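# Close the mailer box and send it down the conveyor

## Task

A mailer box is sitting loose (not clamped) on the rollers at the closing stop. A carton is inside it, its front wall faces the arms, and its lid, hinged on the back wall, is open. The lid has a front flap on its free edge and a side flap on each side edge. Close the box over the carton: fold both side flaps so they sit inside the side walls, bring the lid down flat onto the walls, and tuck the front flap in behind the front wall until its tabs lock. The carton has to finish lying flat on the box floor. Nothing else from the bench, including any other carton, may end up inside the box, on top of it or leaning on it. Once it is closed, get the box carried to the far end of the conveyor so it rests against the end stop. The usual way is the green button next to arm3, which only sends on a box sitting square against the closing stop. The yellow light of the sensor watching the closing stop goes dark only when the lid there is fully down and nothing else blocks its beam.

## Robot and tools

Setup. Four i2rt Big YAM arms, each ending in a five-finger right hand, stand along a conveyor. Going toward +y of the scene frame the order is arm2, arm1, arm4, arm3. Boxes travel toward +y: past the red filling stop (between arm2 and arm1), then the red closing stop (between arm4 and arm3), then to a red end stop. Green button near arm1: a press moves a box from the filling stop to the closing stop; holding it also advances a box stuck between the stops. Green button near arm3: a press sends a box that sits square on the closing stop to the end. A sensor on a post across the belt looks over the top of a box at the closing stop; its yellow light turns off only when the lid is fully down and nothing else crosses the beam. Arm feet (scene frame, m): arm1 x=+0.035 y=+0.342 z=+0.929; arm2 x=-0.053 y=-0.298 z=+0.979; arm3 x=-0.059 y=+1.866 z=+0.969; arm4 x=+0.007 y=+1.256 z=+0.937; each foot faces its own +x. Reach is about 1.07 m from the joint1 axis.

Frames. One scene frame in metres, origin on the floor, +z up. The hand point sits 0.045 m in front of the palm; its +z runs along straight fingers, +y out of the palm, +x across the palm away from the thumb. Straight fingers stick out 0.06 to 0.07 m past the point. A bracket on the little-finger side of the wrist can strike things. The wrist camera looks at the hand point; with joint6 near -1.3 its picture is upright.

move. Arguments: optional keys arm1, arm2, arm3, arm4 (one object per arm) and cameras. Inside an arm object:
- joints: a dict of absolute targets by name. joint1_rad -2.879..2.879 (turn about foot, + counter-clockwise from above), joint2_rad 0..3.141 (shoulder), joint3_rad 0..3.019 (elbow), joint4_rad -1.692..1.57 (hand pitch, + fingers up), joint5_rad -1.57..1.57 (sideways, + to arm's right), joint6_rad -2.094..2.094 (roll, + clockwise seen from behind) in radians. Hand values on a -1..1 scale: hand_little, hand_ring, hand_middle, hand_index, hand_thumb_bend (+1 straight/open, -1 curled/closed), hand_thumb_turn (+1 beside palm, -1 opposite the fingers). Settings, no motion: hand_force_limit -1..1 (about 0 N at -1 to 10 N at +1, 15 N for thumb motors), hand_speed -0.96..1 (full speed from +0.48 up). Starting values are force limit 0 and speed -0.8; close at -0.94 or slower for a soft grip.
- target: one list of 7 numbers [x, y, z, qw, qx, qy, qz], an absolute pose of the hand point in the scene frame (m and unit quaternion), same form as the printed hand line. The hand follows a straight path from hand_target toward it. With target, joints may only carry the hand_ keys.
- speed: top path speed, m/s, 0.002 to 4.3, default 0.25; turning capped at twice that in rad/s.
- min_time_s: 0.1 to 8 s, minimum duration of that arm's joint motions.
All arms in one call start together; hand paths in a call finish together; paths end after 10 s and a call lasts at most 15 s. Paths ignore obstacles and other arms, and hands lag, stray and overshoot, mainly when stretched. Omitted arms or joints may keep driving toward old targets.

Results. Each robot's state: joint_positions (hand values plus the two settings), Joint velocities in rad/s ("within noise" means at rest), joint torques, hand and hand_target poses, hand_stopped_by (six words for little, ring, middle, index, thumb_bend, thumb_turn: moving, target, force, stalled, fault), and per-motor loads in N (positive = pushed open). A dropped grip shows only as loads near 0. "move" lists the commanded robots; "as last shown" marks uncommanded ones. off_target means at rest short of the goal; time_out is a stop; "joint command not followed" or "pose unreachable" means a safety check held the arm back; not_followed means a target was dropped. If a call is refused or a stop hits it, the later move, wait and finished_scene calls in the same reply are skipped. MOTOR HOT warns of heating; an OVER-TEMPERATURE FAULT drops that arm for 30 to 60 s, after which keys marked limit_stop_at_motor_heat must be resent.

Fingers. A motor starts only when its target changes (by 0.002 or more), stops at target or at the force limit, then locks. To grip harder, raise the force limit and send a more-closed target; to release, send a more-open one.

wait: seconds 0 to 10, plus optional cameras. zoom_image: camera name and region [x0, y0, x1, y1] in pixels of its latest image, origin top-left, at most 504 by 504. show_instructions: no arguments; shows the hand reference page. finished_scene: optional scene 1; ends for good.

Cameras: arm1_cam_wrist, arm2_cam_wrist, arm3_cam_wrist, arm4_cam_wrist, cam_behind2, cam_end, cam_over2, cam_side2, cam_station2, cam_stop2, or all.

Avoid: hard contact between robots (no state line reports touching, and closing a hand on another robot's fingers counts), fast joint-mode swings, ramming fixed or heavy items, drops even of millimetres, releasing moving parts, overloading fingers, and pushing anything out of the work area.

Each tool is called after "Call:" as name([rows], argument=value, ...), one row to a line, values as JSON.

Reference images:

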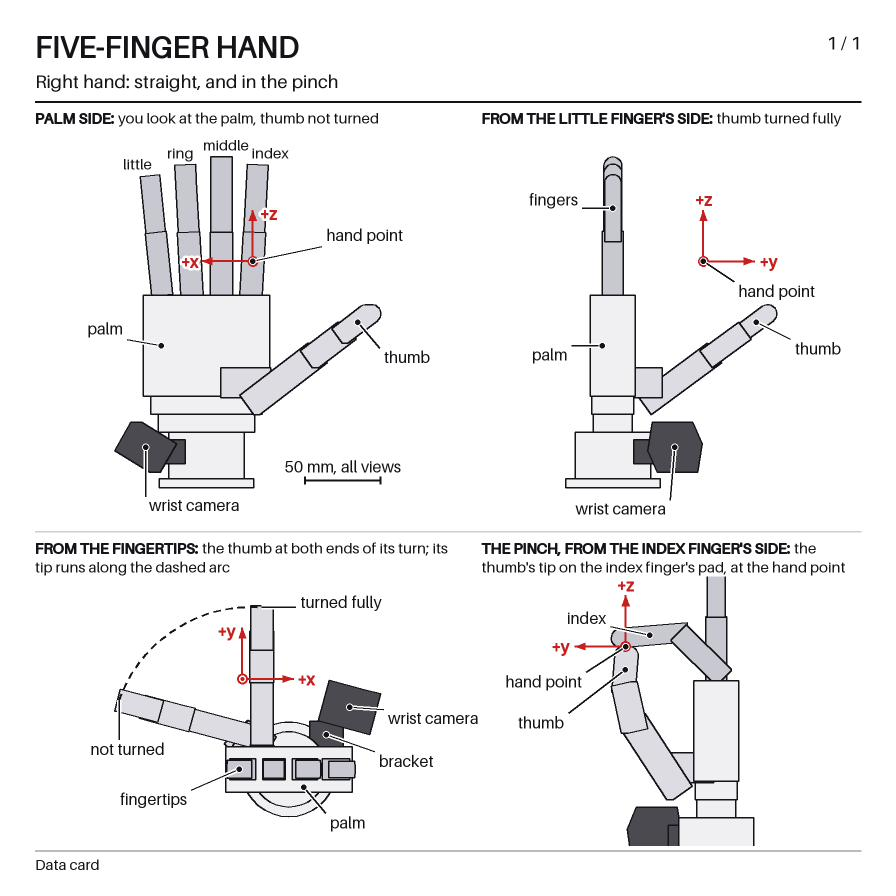

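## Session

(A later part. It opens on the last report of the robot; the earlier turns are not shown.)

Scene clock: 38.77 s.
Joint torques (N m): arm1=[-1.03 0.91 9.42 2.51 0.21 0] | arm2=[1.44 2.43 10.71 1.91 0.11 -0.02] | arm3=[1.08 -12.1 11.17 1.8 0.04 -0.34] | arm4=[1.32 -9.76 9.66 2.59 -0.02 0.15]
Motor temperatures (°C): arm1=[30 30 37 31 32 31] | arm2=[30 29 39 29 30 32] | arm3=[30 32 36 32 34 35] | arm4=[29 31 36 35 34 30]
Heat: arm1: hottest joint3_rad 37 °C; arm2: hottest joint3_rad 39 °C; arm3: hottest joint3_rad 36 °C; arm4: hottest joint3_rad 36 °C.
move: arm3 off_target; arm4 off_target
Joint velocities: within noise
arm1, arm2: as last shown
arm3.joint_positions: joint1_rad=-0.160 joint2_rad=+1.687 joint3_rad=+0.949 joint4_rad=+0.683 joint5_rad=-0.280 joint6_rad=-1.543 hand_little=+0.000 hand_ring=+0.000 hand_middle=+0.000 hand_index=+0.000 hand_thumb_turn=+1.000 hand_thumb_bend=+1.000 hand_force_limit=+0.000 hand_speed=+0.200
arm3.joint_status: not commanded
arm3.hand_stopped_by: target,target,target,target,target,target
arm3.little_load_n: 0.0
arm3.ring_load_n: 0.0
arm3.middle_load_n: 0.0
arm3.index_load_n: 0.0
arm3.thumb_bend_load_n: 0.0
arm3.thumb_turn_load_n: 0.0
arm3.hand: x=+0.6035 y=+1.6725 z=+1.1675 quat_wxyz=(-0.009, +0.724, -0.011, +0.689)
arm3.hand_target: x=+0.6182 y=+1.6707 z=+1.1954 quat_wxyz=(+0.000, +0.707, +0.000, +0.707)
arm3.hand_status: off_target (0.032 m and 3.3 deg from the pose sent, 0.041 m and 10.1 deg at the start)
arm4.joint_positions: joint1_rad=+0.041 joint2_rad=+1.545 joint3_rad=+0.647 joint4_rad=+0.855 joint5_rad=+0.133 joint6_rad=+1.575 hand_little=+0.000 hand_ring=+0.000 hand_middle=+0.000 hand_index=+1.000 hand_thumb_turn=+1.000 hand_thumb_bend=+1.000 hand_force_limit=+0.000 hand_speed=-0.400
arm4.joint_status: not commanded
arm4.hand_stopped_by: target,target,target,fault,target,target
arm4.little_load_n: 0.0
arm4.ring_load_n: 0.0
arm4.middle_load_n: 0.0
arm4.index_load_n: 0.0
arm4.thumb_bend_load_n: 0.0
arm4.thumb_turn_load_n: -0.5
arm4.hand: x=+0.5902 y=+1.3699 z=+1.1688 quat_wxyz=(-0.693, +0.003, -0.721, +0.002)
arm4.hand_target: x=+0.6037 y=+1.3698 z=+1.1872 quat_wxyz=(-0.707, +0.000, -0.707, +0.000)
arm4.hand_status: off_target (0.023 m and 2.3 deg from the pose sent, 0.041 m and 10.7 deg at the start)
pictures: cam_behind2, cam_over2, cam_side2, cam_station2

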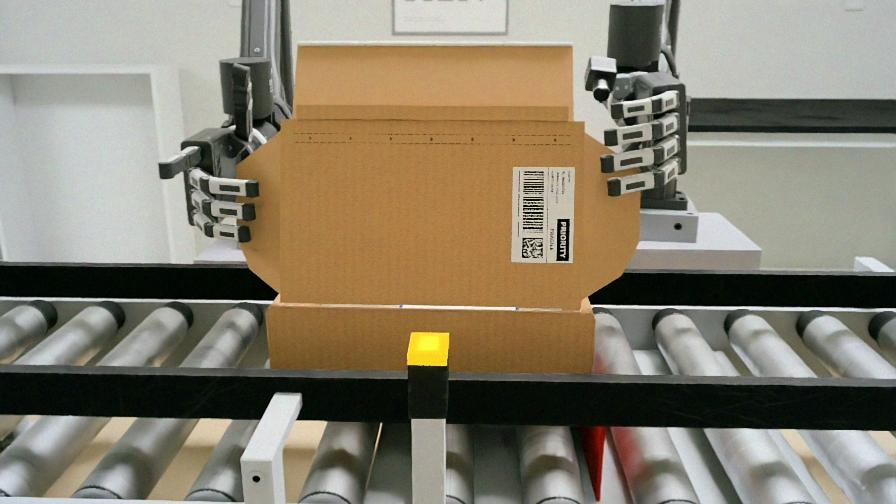

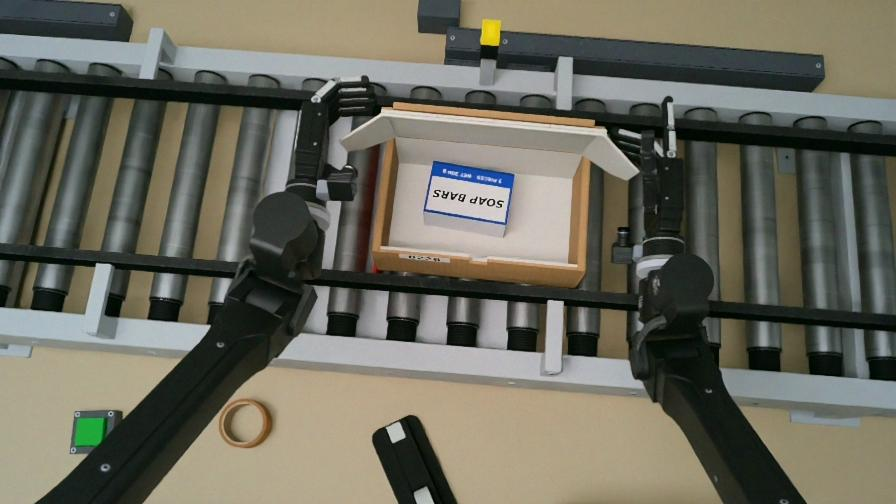

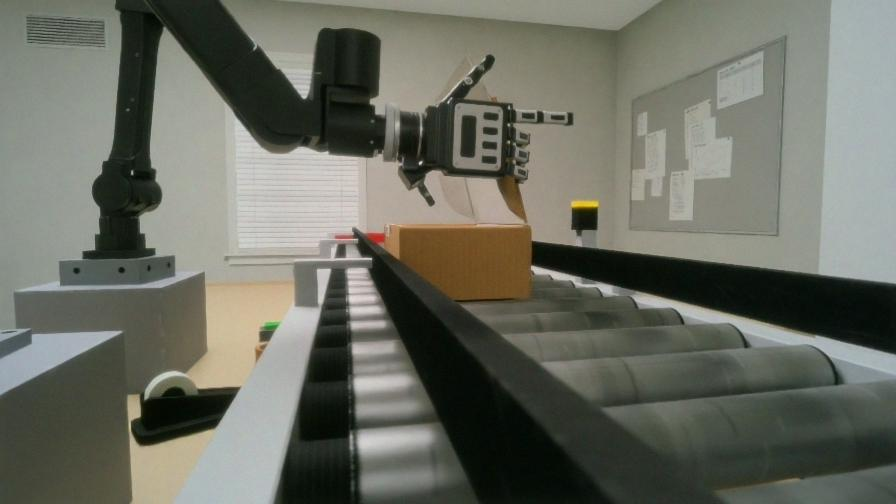

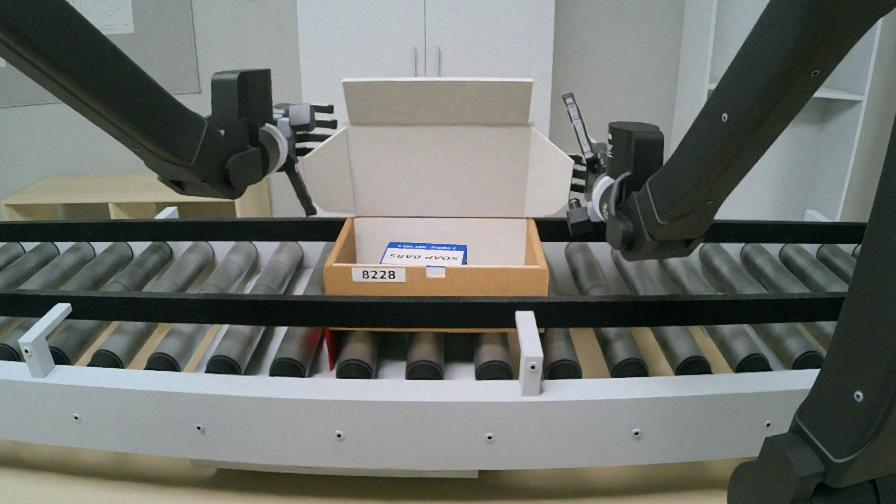

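Call:
move(arm4={"target": [0.578, 1.495, 1.187, 0.7071, 0, 0.7071, 0], "speed": 0.1}, arm3={"target": [0.59, 1.545, 1.195, 0, 0.7071, 0, 0.7071], "speed": 0.1}, cameras=["cam_over2", "cam_behind2", "cam_station2"])

Scene clock: 43.23 s.
Joint torques (N m): arm1=[-1.03 0.91 9.42 2.51 0.21 0] | arm2=[1.26 1.96 10.71 1.94 0.11 0] | arm3=[-8.53 -11.22 12.26 1.51 2.18 -0.38] | arm4=[11.11 -10.46 9.43 2.28 -2.95 0.14]
Motor temperatures (°C): arm1=[30 30 37 31 32 31] | arm2=[30 29 39 29 30 32] | arm3=[30 32 37 32 34 35] | arm4=[29 31 37 35 34 30]
Heat: arm1: hottest joint3_rad 37 °C; arm2: hottest joint3_rad 39 °C; arm3: hottest joint3_rad 37 °C; arm4: hottest joint3_rad 37 °C.
move: arm3 off_target; arm4 off_target
Joint velocities: within noise
arm1, arm2: as last shown
arm3.joint_positions: joint1_rad=-0.289 joint2_rad=+1.700 joint3_rad=+0.962 joint4_rad=+0.683 joint5_rad=-0.576 joint6_rad=-1.543 hand_little=+0.000 hand_ring=+0.000 hand_middle=+0.001 hand_index=+0.000 hand_thumb_turn=+1.000 hand_thumb_bend=+1.000 hand_force_limit=+0.000 hand_speed=+0.200
arm3.joint_status: not commanded
arm3.hand_stopped_by: target,target,target,target,target,target
arm3.little_load_n: 0.0
arm3.ring_load_n: 0.0
arm3.middle_load_n: 7.5
arm3.index_load_n: 0.0
arm3.thumb_bend_load_n: 0.0
arm3.thumb_turn_load_n: 0.0
arm3.hand: x=+0.5937 y=+1.6445 z=+1.1665 quat_wxyz=(-0.072, +0.722, +0.044, +0.687)
arm3.hand_target: x=+0.5794 y=+1.5547 z=+1.1946 quat_wxyz=(+0.000, +0.708, +0.000, +0.706)
arm3.hand_status: off_target (0.104 m and 10.1 deg from the pose sent, 0.131 m and 3.3 deg at the start; pose on its path clipped on 20 of 57 steps)
arm4.joint_positions: joint1_rad=+0.223 joint2_rad=+1.545 joint3_rad=+0.647 joint4_rad=+0.855 joint5_rad=+0.517 joint6_rad=+1.575 hand_little=+0.000 hand_ring=+0.000 hand_middle=+0.001 hand_index=+1.000 hand_thumb_turn=+1.000 hand_thumb_bend=+1.000 hand_force_limit=+0.000 hand_speed=-0.400
arm4.joint_status: not commanded
arm4.hand_stopped_by: target,target,target,fault,target,target
arm4.little_load_n: 2.5
arm4.ring_load_n: 1.5
arm4.middle_load_n: 6.5
arm4.index_load_n: 0.0
arm4.thumb_bend_load_n: 0.0
arm4.thumb_turn_load_n: 0.0
arm4.hand: x=+0.5825 y=+1.3994 z=+1.1687 quat_wxyz=(-0.691, -0.064, -0.716, +0.077)
arm4.hand_target: x=+0.5685 y=+1.4881 z=+1.1871 quat_wxyz=(-0.707, +0.000, -0.707, +0.000)
arm4.hand_status: off_target (0.097 m and 11.7 deg from the pose sent, 0.127 m and 2.3 deg at the start)
pictures: cam_behind2, cam_over2, cam_station2

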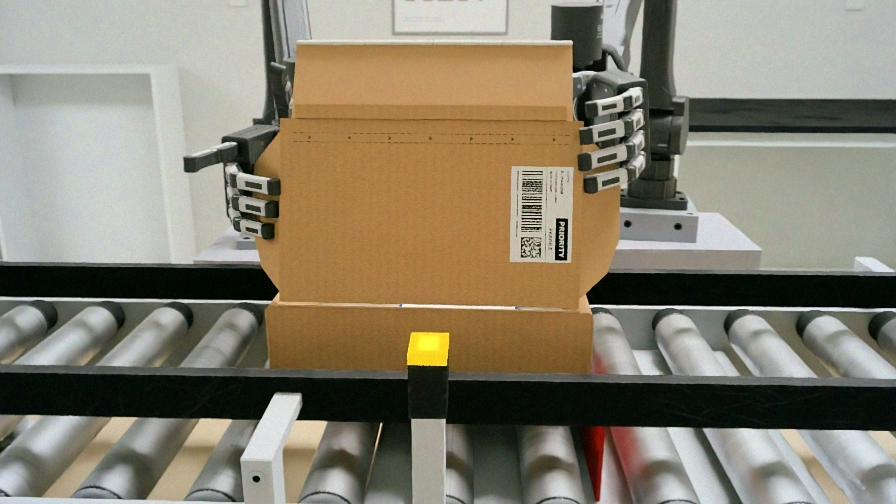

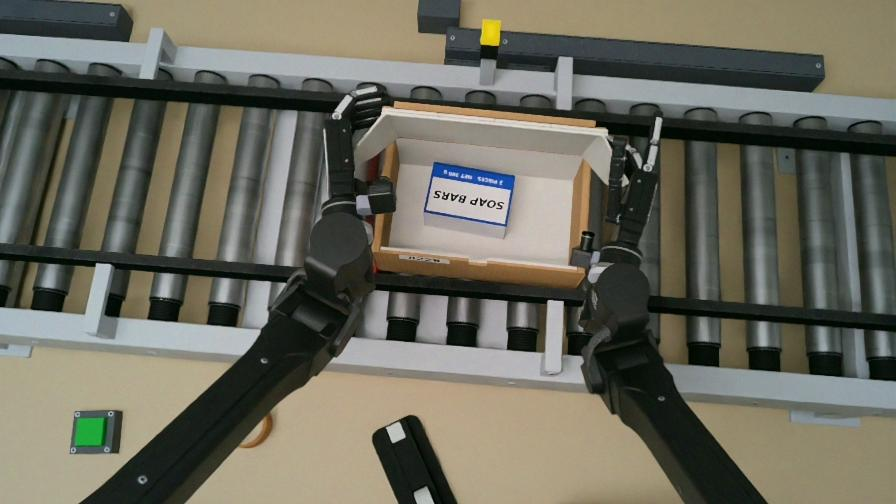

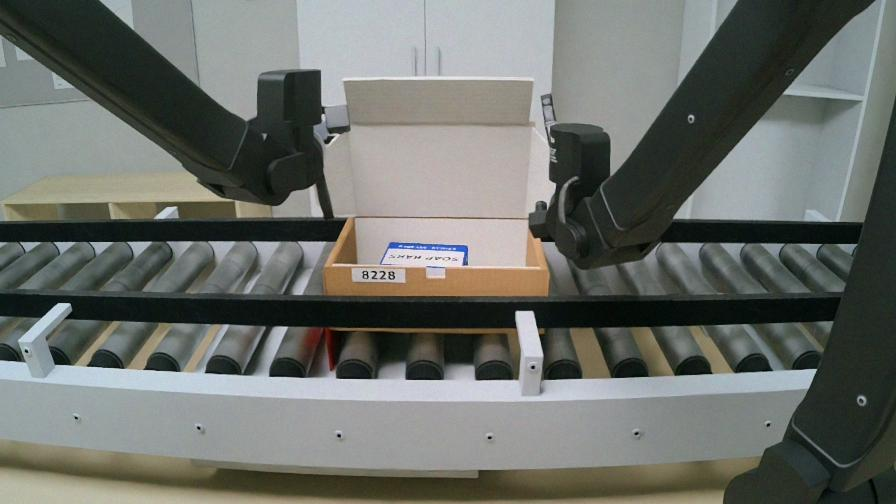

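Call:
move(arm4={"target": [0.59, 1.31, 1.19, 0.7071, 0, 0.7071, 0], "speed": 0.2}, arm3={"target": [0.60, 1.74, 1.20, 0, 0.7071, 0, 0.7071], "speed": 0.2, "joints": {"hand_index": 0.5, "hand_middle": 0.5, "hand_ring": 0.5, "hand_little": 0.5}})

Call:
move(arm4={"target": [0.45, 1.25, 1.25, 0.7071, 0, 0.7071, 0], "speed": 0.25}, arm3={"target": [0.55, 1.70, 1.44, 0, 0.7071, 0, 0.7071], "speed": 0.25}, cameras=["cam_over2", "cam_side2", "cam_station2"])

Scene clock: 47.00 s.
Joint torques (N m): arm1=[-1.03 0.91 9.43 2.51 0.21 0] | arm2=[1.38 2.26 10.69 1.96 0.11 0] | arm3=[0.79 -13.1 6.89 2.07 0.04 -0.35] | arm4=[1.2 -10.58 7.02 2.17 -0.11 0.15]
Motor temperatures (°C): arm1=[30 30 37 31 32 31] | arm2=[30 29 39 29 30 32] | arm3=[30 32 37 32 34 35] | arm4=[29 31 37 35 36 30]
Heat: arm1: hottest joint3_rad 37 °C; arm2: hottest joint3_rad 39 °C; arm3: hottest joint3_rad 37 °C; arm4: hottest joint3_rad 37 °C.
move: arm3 off_target; arm4 done
Joint velocities: within noise
arm1, arm2: as last shown
arm3.joint_positions: joint1_rad=-0.024 joint2_rad=+1.628 joint3_rad=+0.913 joint4_rad=+0.683 joint5_rad=-0.148 joint6_rad=-1.541 hand_little=+0.500 hand_ring=+0.500 hand_middle=+0.500 hand_index=+0.500 hand_thumb_turn=+1.000 hand_thumb_bend=+1.000 hand_force_limit=+0.000 hand_speed=+0.200
arm3.joint_status: all done
arm3.hand_stopped_by: target,target,target,target,target,target
arm3.little_load_n: 0.0
arm3.ring_load_n: 0.0
arm3.middle_load_n: 0.0
arm3.index_load_n: 0.0
arm3.thumb_bend_load_n: 0.0
arm3.thumb_turn_load_n: 0.0
arm3.hand: x=+0.6028 y=+1.7404 z=+1.1845 quat_wxyz=(-0.008, +0.718, -0.007, +0.696)
arm3.hand_target: x=+0.6001 y=+1.7400 z=+1.1998 quat_wxyz=(+0.000, +0.707, +0.000, +0.707)
arm3.hand_status: off_target (0.016 m and 2.1 deg from the pose sent, 0.101 m and 10.1 deg at the start)
arm4.joint_positions: joint1_rad=-0.109 joint2_rad=+1.518 joint3_rad=+0.641 joint4_rad=+0.860 joint5_rad=-0.015 joint6_rad=+1.573 hand_little=+0.000 hand_ring=+0.000 hand_middle=+0.000 hand_index=+1.000 hand_thumb_turn=+1.000 hand_thumb_bend=+1.000 hand_force_limit=+0.000 hand_speed=-0.400
arm4.joint_status: not commanded
arm4.hand_stopped_by: target,target,target,fault,target,target
arm4.little_load_n: 0.5
arm4.ring_load_n: 0.0
arm4.middle_load_n: 0.0
arm4.index_load_n: 0.0
arm4.thumb_bend_load_n: 0.0
arm4.thumb_turn_load_n: 0.0
arm4.hand: x=+0.5891 y=+1.3108 z=+1.1829 quat_wxyz=(-0.702, +0.001, -0.712, +0.001)
arm4.hand_target: x=+0.5899 y=+1.3100 z=+1.1898 quat_wxyz=(-0.707, +0.000, -0.707, +0.000)
arm4.hand_status: done (0.007 m and 0.8 deg from the pose sent, 0.092 m and 11.7 deg at the start)
pictures: none

Scene clock: 48.87 s.
Joint torques (N m): arm1=[-1.03 0.91 9.42 2.5 0.21 0] | arm2=[1.44 2.08 10.71 1.89 0.11 0] | arm3=[0.03 -8.53 13.82 1.29 -0.12 -0.34] | arm4=[0.67 -4.37 7.86 1.62 -0.07 0.15]
Motor temperatures (°C): arm1=[30 30 37 31 32 31] | arm2=[30 29 39 29 30 32] | arm3=[30 32 38 32 34 35] | arm4=[29 31 37 35 36 30]
Heat: arm1: hottest joint3_rad 37 °C; arm2: hottest joint3_rad 39 °C; arm3: hottest joint3_rad 38 °C; arm4: hottest joint3_rad 37 °C.
move: arm3 off_target; arm4 done
Joint velocities: within noise
arm1, arm2: as last shown
arm3.joint_positions: joint1_rad=-0.133 joint2_rad=+1.260 joint3_rad=+1.174 joint4_rad=+0.039 joint5_rad=-0.260 joint6_rad=-1.542 hand_little=+0.500 hand_ring=+0.500 hand_middle=+0.500 hand_index=+0.500 hand_thumb_turn=+1.000 hand_thumb_bend=+1.000 hand_force_limit=+0.000 hand_speed=+0.200
arm3.joint_status: not commanded
arm3.hand_stopped_by: target,target,target,target,target,target
arm3.little_load_n: 0.0
arm3.ring_load_n: 0.5
arm3.middle_load_n: 0.0
arm3.index_load_n: 0.0
arm3.thumb_bend_load_n: 0.0
arm3.thumb_turn_load_n: 0.0
arm3.hand: x=+0.5447 y=+1.7062 z=+1.4055 quat_wxyz=(-0.011, +0.722, -0.008, +0.691)
arm3.hand_target: x=+0.5480 y=+1.7006 z=+1.4396 quat_wxyz=(+0.000, +0.707, +0.000, +0.707)
arm3.hand_status: off_target (0.035 m and 3.0 deg from the pose sent, 0.264 m and 2.1 deg at the start)
arm4.joint_positions: joint1_rad=-0.349 joint2_rad=+0.956 joint3_rad=+0.417 joint4_rad=+0.542 joint5_rad=-0.260 joint6_rad=+1.573 hand_little=+0.000 hand_ring=+0.000 hand_middle=+0.000 hand_index=+1.000 hand_thumb_turn=+1.000 hand_thumb_bend=+1.000 hand_force_limit=+0.000 hand_speed=-0.400
arm4.joint_status: not commanded
arm4.hand_stopped_by: target,target,target,fault,target,target
arm4.little_load_n: 0.0
arm4.ring_load_n: 0.0
arm4.middle_load_n: 0.0
arm4.index_load_n: 0.0
arm4.thumb_bend_load_n: 0.0
arm4.thumb_turn_load_n: 0.0
arm4.hand: x=+0.4524 y=+1.2522 z=+1.2526 quat_wxyz=(-0.709, +0.003, -0.705, +0.000)
arm4.hand_target: x=+0.4500 y=+1.2501 z=+1.2500 quat_wxyz=(-0.707, +0.000, -0.707, +0.000)
arm4.hand_status: done (0.004 m and 0.5 deg from the pose sent, 0.166 m and 0.8 deg at the start)

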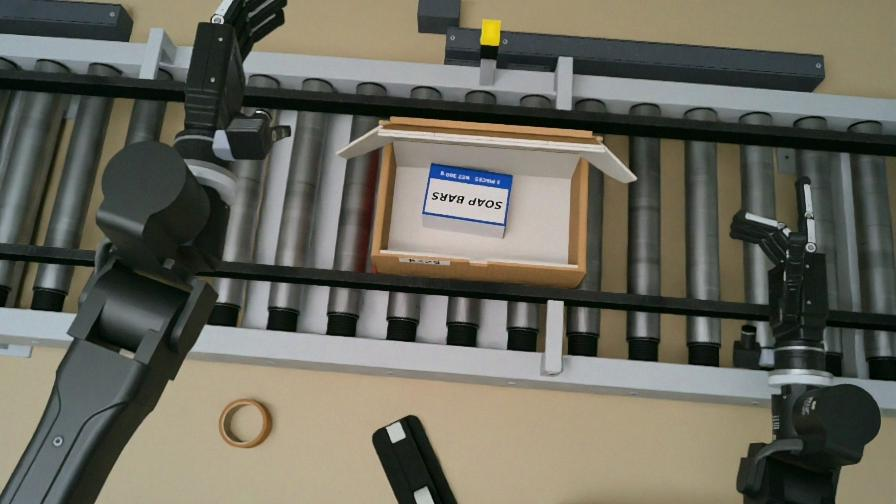

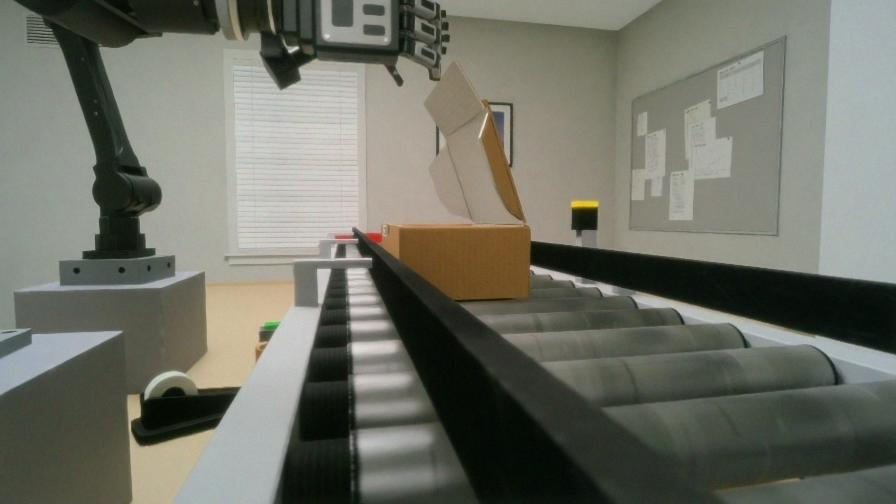

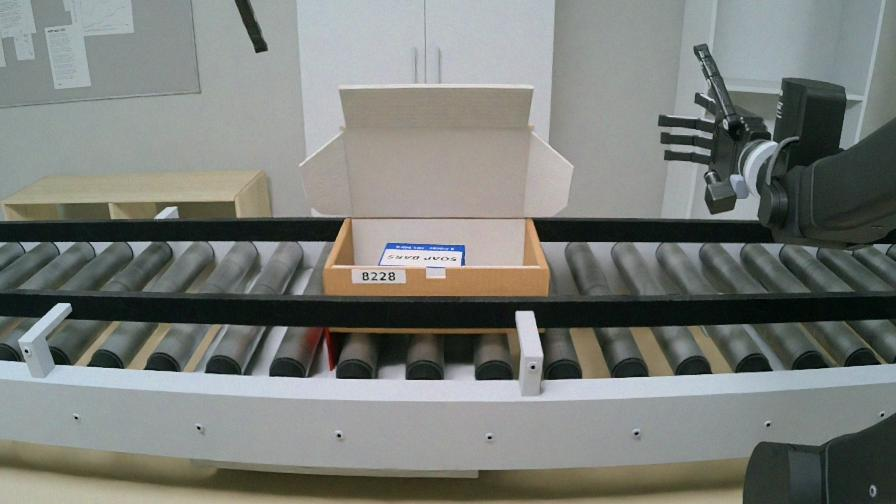

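Call:
move(arm3={"target": [0.62, 1.56, 1.42, 0, 0.7071, -0.7071, 0], "speed": 0.3}, cameras=["cam_over2", "cam_side2"])

Scene clock: 55.67 s.
Joint torques (N m): arm1=[-1.08 0.85 9.42 2.52 0.21 0] | arm2=[1.32 2.14 10.73 1.92 0.11 -0.01] | arm3=[-0.38 -17.79 10.92 1.89 -0.11 0.05] | arm4=[0.56 -4.13 7.68 1.91 -0.04 0.12]
Motor temperatures (°C): arm1=[30 30 38 31 32 31] | arm2=[30 29 40 29 29 32] | arm3=[30 32 38 32 34 35] | arm4=[29 31 38 34 35 30]
Heat: arm1: hottest joint3_rad 38 °C; arm2: hottest joint3_rad 40 °C; arm3: hottest joint3_rad 38 °C; arm4: hottest joint3_rad 38 °C.
move: arm3 off_target
Joint velocities: within noise
arm1, arm2, arm4: as last shown
arm3.joint_positions: joint1_rad=-0.292 joint2_rad=+2.180 joint3_rad=+2.883 joint4_rad=-1.423 joint5_rad=+0.017 joint6_rad=-0.505 hand_little=+0.500 hand_ring=+0.500 hand_middle=+0.500 hand_index=+0.500 hand_thumb_turn=+1.000 hand_thumb_bend=+1.000 hand_force_limit=+0.000 hand_speed=+0.200
arm3.joint_status: not commanded
arm3.hand_stopped_by: target,target,target,target,target,target
arm3.little_load_n: 0.0
arm3.ring_load_n: 0.0
arm3.middle_load_n: 0.0
arm3.index_load_n: 0.0
arm3.thumb_bend_load_n: 0.0
arm3.thumb_turn_load_n: 0.0
arm3.hand: x=+0.6177 y=+1.5671 z=+1.3964 quat_wxyz=(-0.121, +0.671, -0.614, +0.399)
arm3.hand_target: x=+0.6180 y=+1.5610 z=+1.4191 quat_wxyz=(-0.133, +0.652, -0.614, +0.424)
arm3.hand_status: off_target (0.025 m and 49.5 deg from the pose sent, 0.165 m and 117.8 deg at the start; pose on its path clipped on 119 of 197 steps; a joint's target at an end of its range on 127 of 197 steps)

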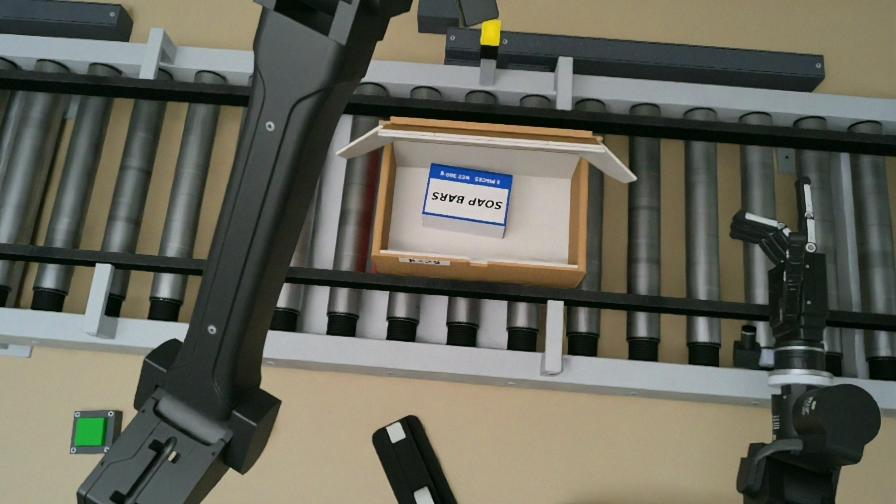

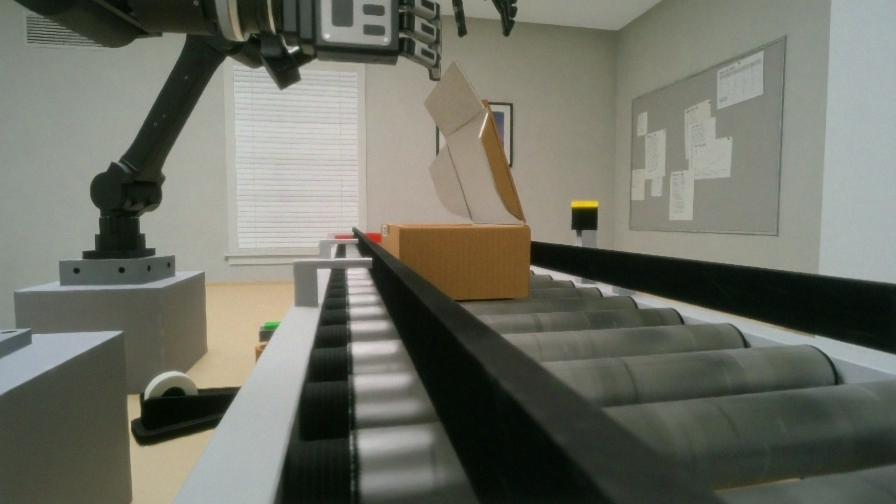

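Call:
move(arm3={"target": [0.50, 1.78, 1.42, 0, 0.7071, 0, 0.7071], "speed": 0.3}, arm4={"joints": {"hand_middle": 1, "hand_ring": 1, "hand_little": 1}, "target": [0.56, 1.18, 1.25, 0.5567, -0.5567, 0.436, 0.436], "speed": 0.3}, cameras=["cam_over2", "cam_side2"])

Scene clock: 61.03 s.
Joint torques (N m): arm1=[-1.03 0.91 9.43 2.51 0.21 0] | arm2=[1.49 2.08 10.78 1.87 0.12 0] | arm3=[1.38 -7.94 8.68 2.28 -0.11 -0.34] | arm4=[1.32 -15.21 10.78 0.72 0.01 0.08]
Motor temperatures (°C): arm1=[30 30 38 31 32 31] | arm2=[30 29 40 29 29 32] | arm3=[30 32 38 32 34 35] | arm4=[29 31 38 34 35 30]
Heat: arm1: hottest joint3_rad 38 °C; arm2: hottest joint3_rad 40 °C; arm3: hottest joint3_rad 38 °C; arm4: hottest joint3_rad 38 °C.
move: arm3 off_target; arm4 off_target
Joint velocities: within noise
arm1.joint_positions: joint1_rad=-0.032 joint2_rad=+0.646 joint3_rad=+1.328 joint4_rad=-1.360 joint5_rad=+0.140 joint6_rad=-1.156 hand_little=+1.000 hand_ring=+1.000 hand_middle=+1.000 hand_index=+1.000 hand_thumb_turn=+1.000 hand_thumb_bend=+1.000 hand_force_limit=+0.000 hand_speed=-0.800
arm1.joint_status: not commanded
arm1.hand_stopped_by: target,target,target,target,target,target
arm1.little_load_n: 0.0
arm1.ring_load_n: 0.0
arm1.middle_load_n: 0.0
arm1.index_load_n: 0.0
arm1.thumb_bend_load_n: 0.0
arm1.thumb_turn_load_n: 0.0
arm1.hand: x=+0.2644 y=+0.2774 z=+1.3774 quat_wxyz=(-0.035, +0.878, -0.203, +0.433)
arm1.hand_target: x=+0.2642 y=+0.2774 z=+1.3850 quat_wxyz=(-0.037, +0.874, -0.203, +0.441)
arm1.hand_status: not commanded
arm2.joint_positions: joint1_rad=+0.199 joint2_rad=+0.614 joint3_rad=+1.377 joint4_rad=-1.233 joint5_rad=+0.174 joint6_rad=-1.171 hand_little=+1.000 hand_ring=+1.000 hand_middle=+1.000 hand_index=+1.000 hand_thumb_turn=+1.000 hand_thumb_bend=+1.000 hand_force_limit=+0.000 hand_speed=-0.800
arm2.joint_status: not commanded
arm2.hand_stopped_by: target,target,target,target,target,target
arm2.little_load_n: 0.0
arm2.ring_load_n: 0.0
arm2.middle_load_n: 0.0
arm2.index_load_n: 0.0
arm2.thumb_bend_load_n: 0.0
arm2.thumb_turn_load_n: 0.0
arm2.hand: x=+0.1875 y=-0.3622 z=+1.4826 quat_wxyz=(-0.044, +0.830, -0.192, +0.522)
arm2.hand_target: x=+0.1862 y=-0.3623 z=+1.4936 quat_wxyz=(-0.047, +0.823, -0.191, +0.533)
arm2.hand_status: not commanded
arm3.joint_positions: joint1_rad=+0.029 joint2_rad=+1.113 joint3_rad=+1.060 joint4_rad=+0.024 joint5_rad=-0.084 joint6_rad=-1.541 hand_little=+0.500 hand_ring=+0.500 hand_middle=+0.500 hand_index=+0.500 hand_thumb_turn=+1.000 hand_thumb_bend=+1.000 hand_force_limit=+0.000 hand_speed=+0.200
arm3.joint_status: not commanded
arm3.hand_stopped_by: target,target,target,target,target,target
arm3.little_load_n: 0.0
arm3.ring_load_n: 0.0
arm3.middle_load_n: 0.0
arm3.index_load_n: 0.0
arm3.thumb_bend_load_n: 0.0
arm3.thumb_turn_load_n: 0.0
arm3.hand: x=+0.5024 y=+1.7759 z=+1.4104 quat_wxyz=(-0.003, +0.717, -0.010, +0.697)
arm3.hand_target: x=+0.4999 y=+1.7799 z=+1.4199 quat_wxyz=(+0.000, +0.707, +0.000, +0.707)
arm3.hand_status: off_target (0.011 m and 2.0 deg from the pose sent, 0.244 m and 81.8 deg at the start)
arm4.joint_positions: joint1_rad=-0.586 joint2_rad=+1.848 joint3_rad=+1.276 joint4_rad=+0.763 joint5_rad=-1.601 joint6_rad=+1.582 hand_little=+1.000 hand_ring=+1.000 hand_middle=+1.000 hand_index=+1.000 hand_thumb_turn=+1.000 hand_thumb_bend=+1.000 hand_force_limit=+0.000 hand_speed=-0.400
arm4.joint_status: all done
arm4.hand_stopped_by: target,target,target,fault,target,target
arm4.little_load_n: 0.0
arm4.ring_load_n: 0.0
arm4.middle_load_n: 0.0
arm4.index_load_n: 0.0
arm4.thumb_bend_load_n: 0.0
arm4.thumb_turn_load_n: -0.5
arm4.hand: x=+0.5504 y=+1.1834 z=+1.2404 quat_wxyz=(-0.630, +0.428, -0.567, -0.313)
arm4.hand_target: x=+0.5597 y=+1.1807 z=+1.2500 quat_wxyz=(-0.635, +0.442, -0.557, -0.302)
arm4.hand_status: off_target (0.014 m and 26.8 deg from the pose sent, 0.130 m and 90.5 deg at the start; pose on its path clipped on 52 of 127 steps; a joint's target at an end of its range on 68 of 127 steps)

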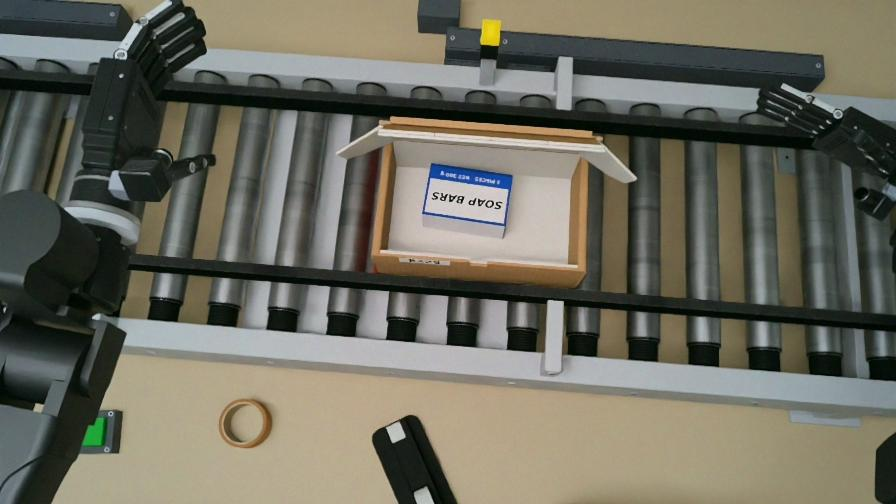

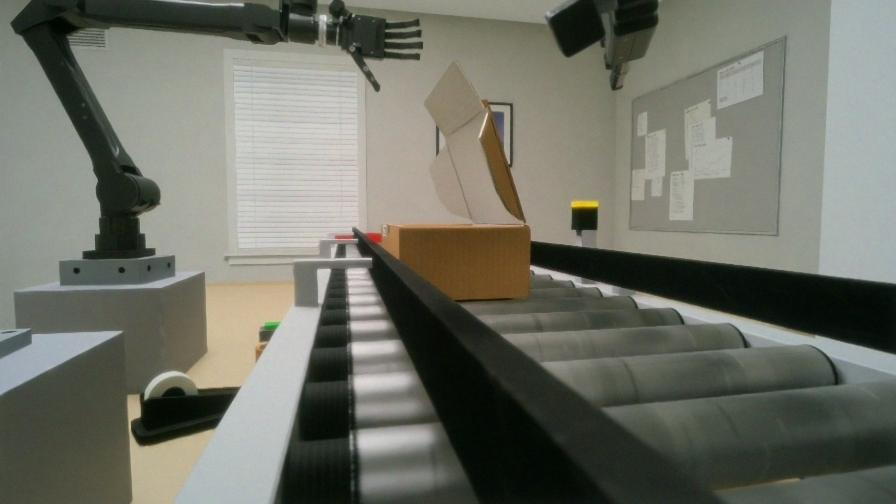

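Call:
move(arm4={"target": [0.615, 1.25, 1.20, 0.5964, -0.3799, 0.5964, 0.3799], "speed": 0.2}, cameras=["cam_over2", "cam_side2", "cam_behind2"])

Scene clock: 63.03 s.
Joint torques (N m): arm1=[-1.03 0.91 9.42 2.52 0.21 0] | arm2=[1.61 2.43 10.77 1.96 0.11 -0.01] | arm3=[1.32 -7.88 8.66 2.3 -0.11 -0.35] | arm4=[0.73 -17.61 10.4 0.94 0.09 0.17]
Motor temperatures (°C): arm1=[30 30 38 31 32 31] | arm2=[30 29 40 29 29 32] | arm3=[30 32 38 32 34 35] | arm4=[29 31 39 34 35 30]
Heat: arm1: hottest joint3_rad 38 °C; arm2: hottest joint3_rad 40 °C; arm3: hottest joint3_rad 38 °C; arm4: hottest joint3_rad 39 °C.
move: arm4 off_target
Joint velocities: within noise
arm1, arm2, arm3: as last shown
arm1.middle_load_n: 0.5
arm2.index_load_n: -0.5
arm3.index_load_n: -0.5
arm4.joint_positions: joint1_rad=-0.436 joint2_rad=+1.970 joint3_rad=+1.299 joint4_rad=+0.683 joint5_rad=-1.480 joint6_rad=+1.614 hand_little=+1.000 hand_ring=+1.000 hand_middle=+1.000 hand_index=+1.000 hand_thumb_turn=+1.000 hand_thumb_bend=+1.000 hand_force_limit=+0.000 hand_speed=-0.400
arm4.joint_status: not commanded
arm4.hand_stopped_by: target,target,target,fault,target,target
arm4.little_load_n: 0.5
arm4.ring_load_n: 0.0
arm4.middle_load_n: 0.0
arm4.index_load_n: 0.0
arm4.thumb_bend_load_n: 0.0
arm4.thumb_turn_load_n: 0.0
arm4.hand: x=+0.6037 y=+1.2548 z=+1.1874 quat_wxyz=(-0.590, +0.374, -0.602, -0.388)
arm4.hand_target: x=+0.6142 y=+1.2501 z=+1.2000 quat_wxyz=(-0.597, +0.380, -0.596, -0.380)
arm4.hand_status: off_target (0.018 m and 1.5 deg from the pose sent, 0.101 m and 10.7 deg at the start)
pictures: cam_behind2, cam_over2, cam_side2

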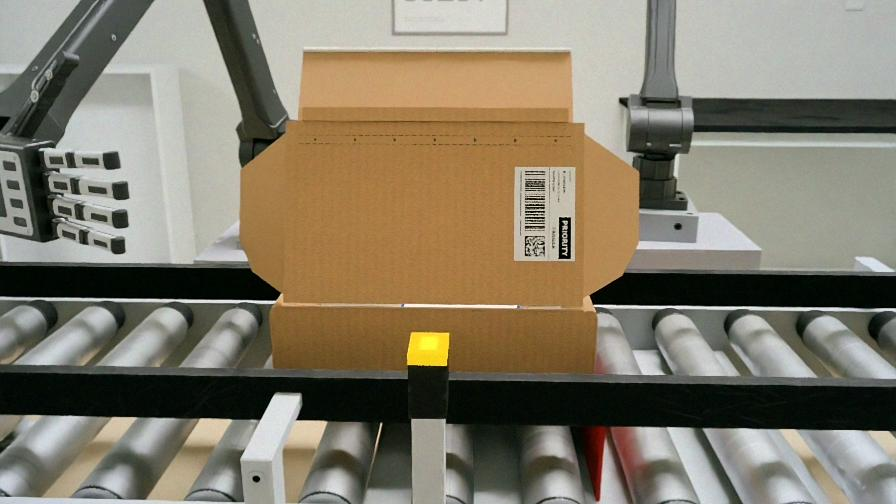

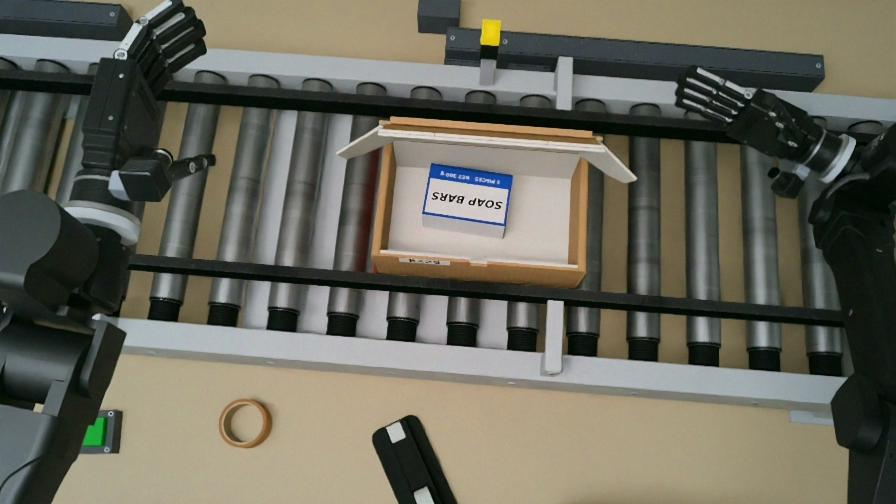

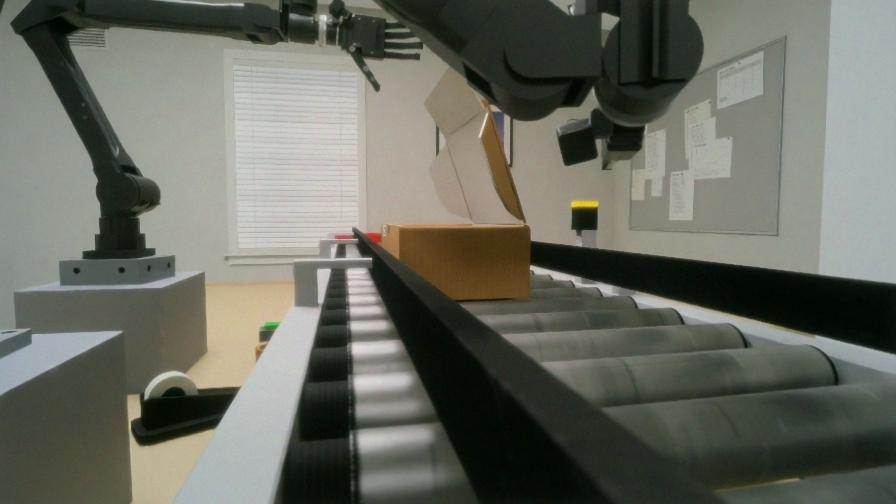

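Call:
move(arm4={"target": [0.615, 1.40, 1.20, 0.5417, -0.4545, 0.5417, 0.4545], "speed": 0.2}, cameras=["cam_over2", "cam_side2", "cam_behind2"])

Scene clock: 64.70 s.
Joint torques (N m): arm1=[-1.08 0.91 9.42 2.51 0.21 0] | arm2=[1.44 2.08 10.71 1.87 0.11 -0.01] | arm3=[1.49 -7.82 8.68 2.25 -0.13 -0.34] | arm4=[1.08 -17.67 10.69 0.95 -0.1 0.21]
Motor temperatures (°C): arm1=[30 30 38 31 32 31] | arm2=[30 29 41 29 29 32] | arm3=[30 32 38 32 34 35] | arm4=[29 31 39 34 35 30]
Heat: arm1: hottest joint3_rad 38 °C; arm2: hottest joint3_rad 41 °C; arm3: hottest joint3_rad 38 °C; arm4: hottest joint3_rad 39 °C.
move: arm4 off_target
Joint velocities: within noise
arm1, arm2, arm3: as last shown
arm1.middle_load_n: 0.0
arm2.index_load_n: 0.0
arm2.thumb_turn_load_n: -0.5
arm3.index_load_n: 0.0
arm4.joint_positions: joint1_rad=-0.182 joint2_rad=+2.003 joint3_rad=+1.367 joint4_rad=+0.668 joint5_rad=-1.485 joint6_rad=+1.626 hand_little=+1.000 hand_ring=+1.000 hand_middle=+1.000 hand_index=+1.000 hand_thumb_turn=+1.000 hand_thumb_bend=+1.000 hand_force_limit=+0.000 hand_speed=-0.400
arm4.joint_status: not commanded
arm4.hand_stopped_by: target,target,target,fault,target,target
arm4.little_load_n: -0.5
arm4.ring_load_n: 0.0
arm4.middle_load_n: -0.5
arm4.index_load_n: 0.0
arm4.thumb_bend_load_n: 0.0
arm4.thumb_turn_load_n: 0.0
arm4.hand: x=+0.6026 y=+1.4032 z=+1.1916 quat_wxyz=(-0.537, +0.450, -0.546, -0.459)
arm4.hand_target: x=+0.6142 y=+1.3998 z=+1.2001 quat_wxyz=(-0.542, +0.454, -0.542, -0.454)
arm4.hand_status: off_target (0.015 m and 1.1 deg from the pose sent, 0.146 m and 14.9 deg at the start)
pictures: cam_behind2, cam_over2, cam_side2

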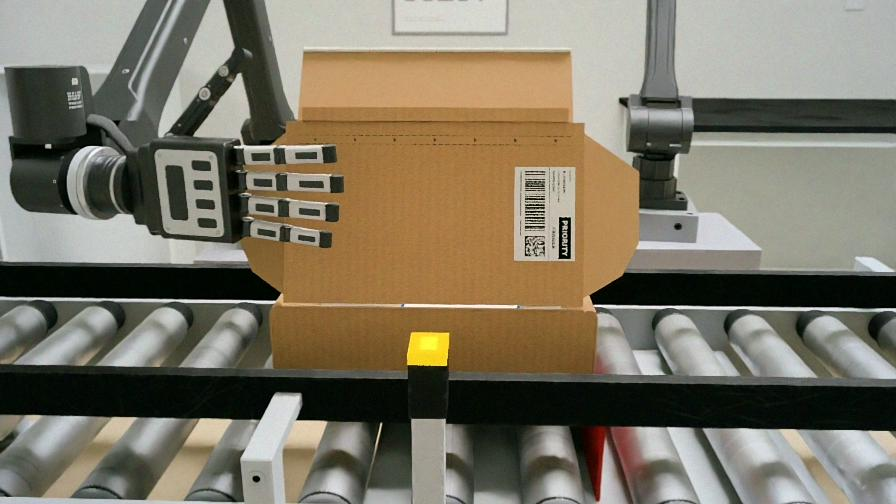

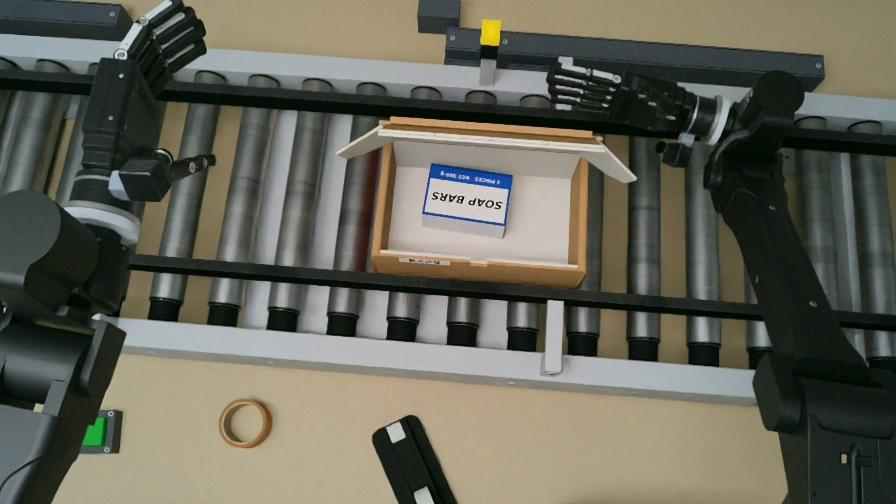

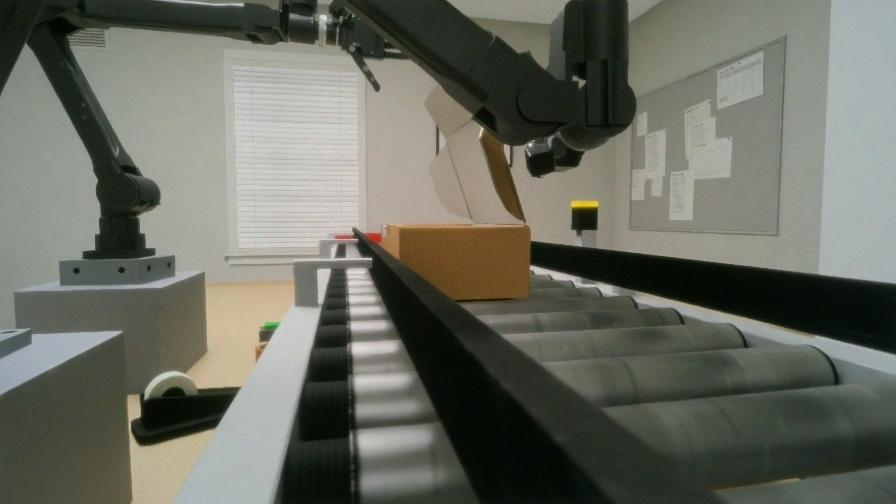

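Call:
move(arm4={"target": [0.530, 1.405, 1.182, 0.572, -0.572, 0.4156, 0.4156], "speed": 0.12}, cameras=["cam_over2", "cam_side2", "cam_behind2"])

Scene clock: 68.73 s.
Joint torques (N m): arm1=[-1.03 0.85 9.42 2.51 0.21 0.01] | arm2=[1.2 2.02 10.78 1.89 0.11 -0.02] | arm3=[1.55 -8 8.72 2.26 -0.12 -0.34] | arm4=[1.49 -18.02 6.37 1.02 0.02 0.03]
Motor temperatures (°C): arm1=[30 30 39 31 32 31] | arm2=[30 29 41 29 29 32] | arm3=[30 32 38 32 34 35] | arm4=[29 31 39 34 35 29]
Heat: arm1: hottest joint3_rad 39 °C; arm2: hottest joint3_rad 41 °C; arm3: hottest joint3_rad 38 °C; arm4: hottest joint3_rad 39 °C.
move: arm4 off_target
Joint velocities: within noise
arm1, arm2, arm3: as last shown
arm2.thumb_turn_load_n: 0.0
arm4.joint_positions: joint1_rad=-0.182 joint2_rad=+1.930 joint3_rad=+1.237 joint4_rad=+0.821 joint5_rad=-1.601 joint6_rad=+1.404 hand_little=+1.000 hand_ring=+1.000 hand_middle=+1.000 hand_index=+1.000 hand_thumb_turn=+1.000 hand_thumb_bend=+1.000 hand_force_limit=+0.000 hand_speed=-0.400
arm4.joint_status: not commanded
arm4.hand_stopped_by: target,target,target,fault,target,target
arm4.little_load_n: 0.0
arm4.ring_load_n: 0.0
arm4.middle_load_n: 0.0
arm4.index_load_n: 0.0
arm4.thumb_bend_load_n: 0.0
arm4.thumb_turn_load_n: -0.5
arm4.hand: x=+0.5350 y=+1.4028 z=+1.1747 quat_wxyz=(-0.578, +0.559, -0.439, -0.402)
arm4.hand_target: x=+0.5302 y=+1.4055 z=+1.1818 quat_wxyz=(-0.580, +0.564, -0.432, -0.399)
arm4.hand_status: off_target (0.009 m and 3.5 deg from the pose sent, 0.073 m and 21.5 deg at the start; a joint's target at an end of its range on 70 of 103 steps)
pictures: cam_behind2, cam_over2, cam_side2

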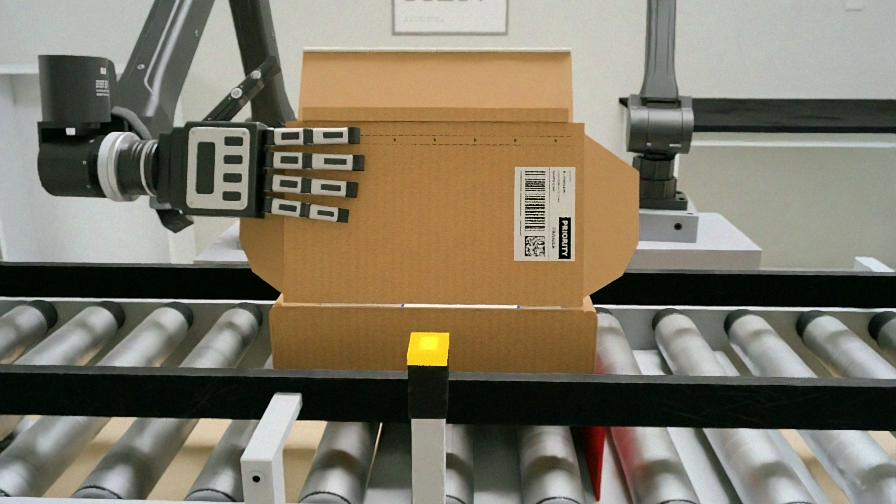

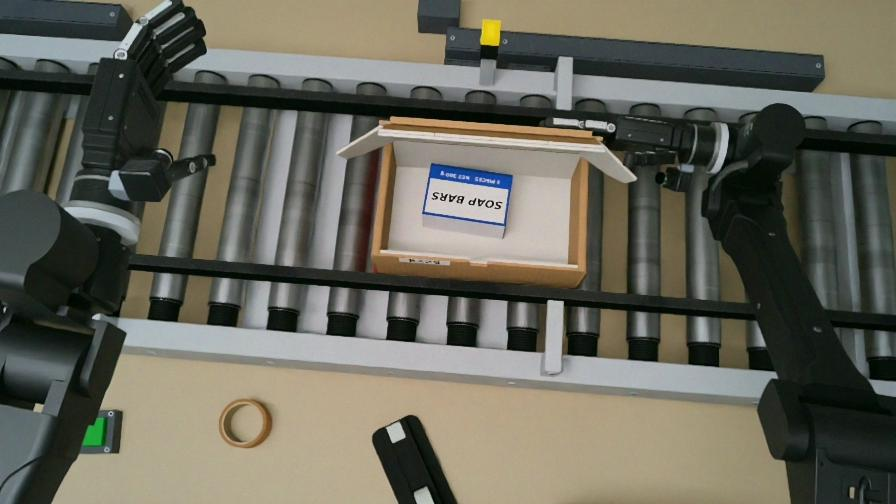

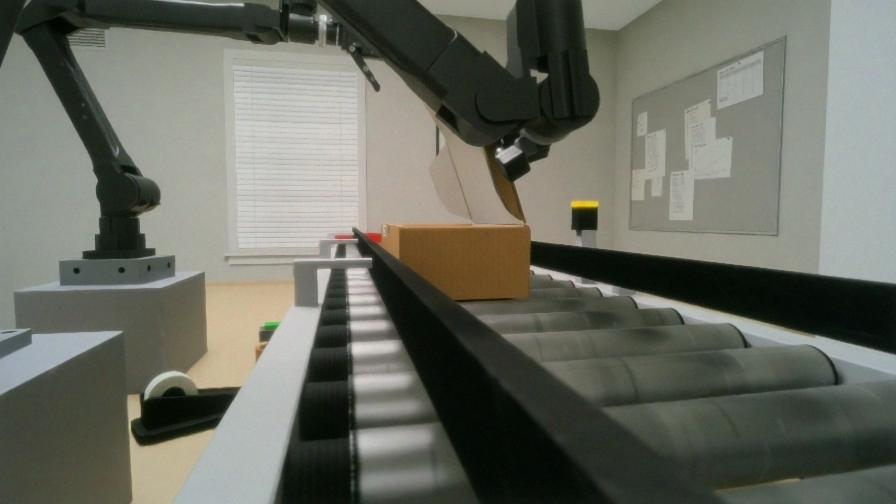

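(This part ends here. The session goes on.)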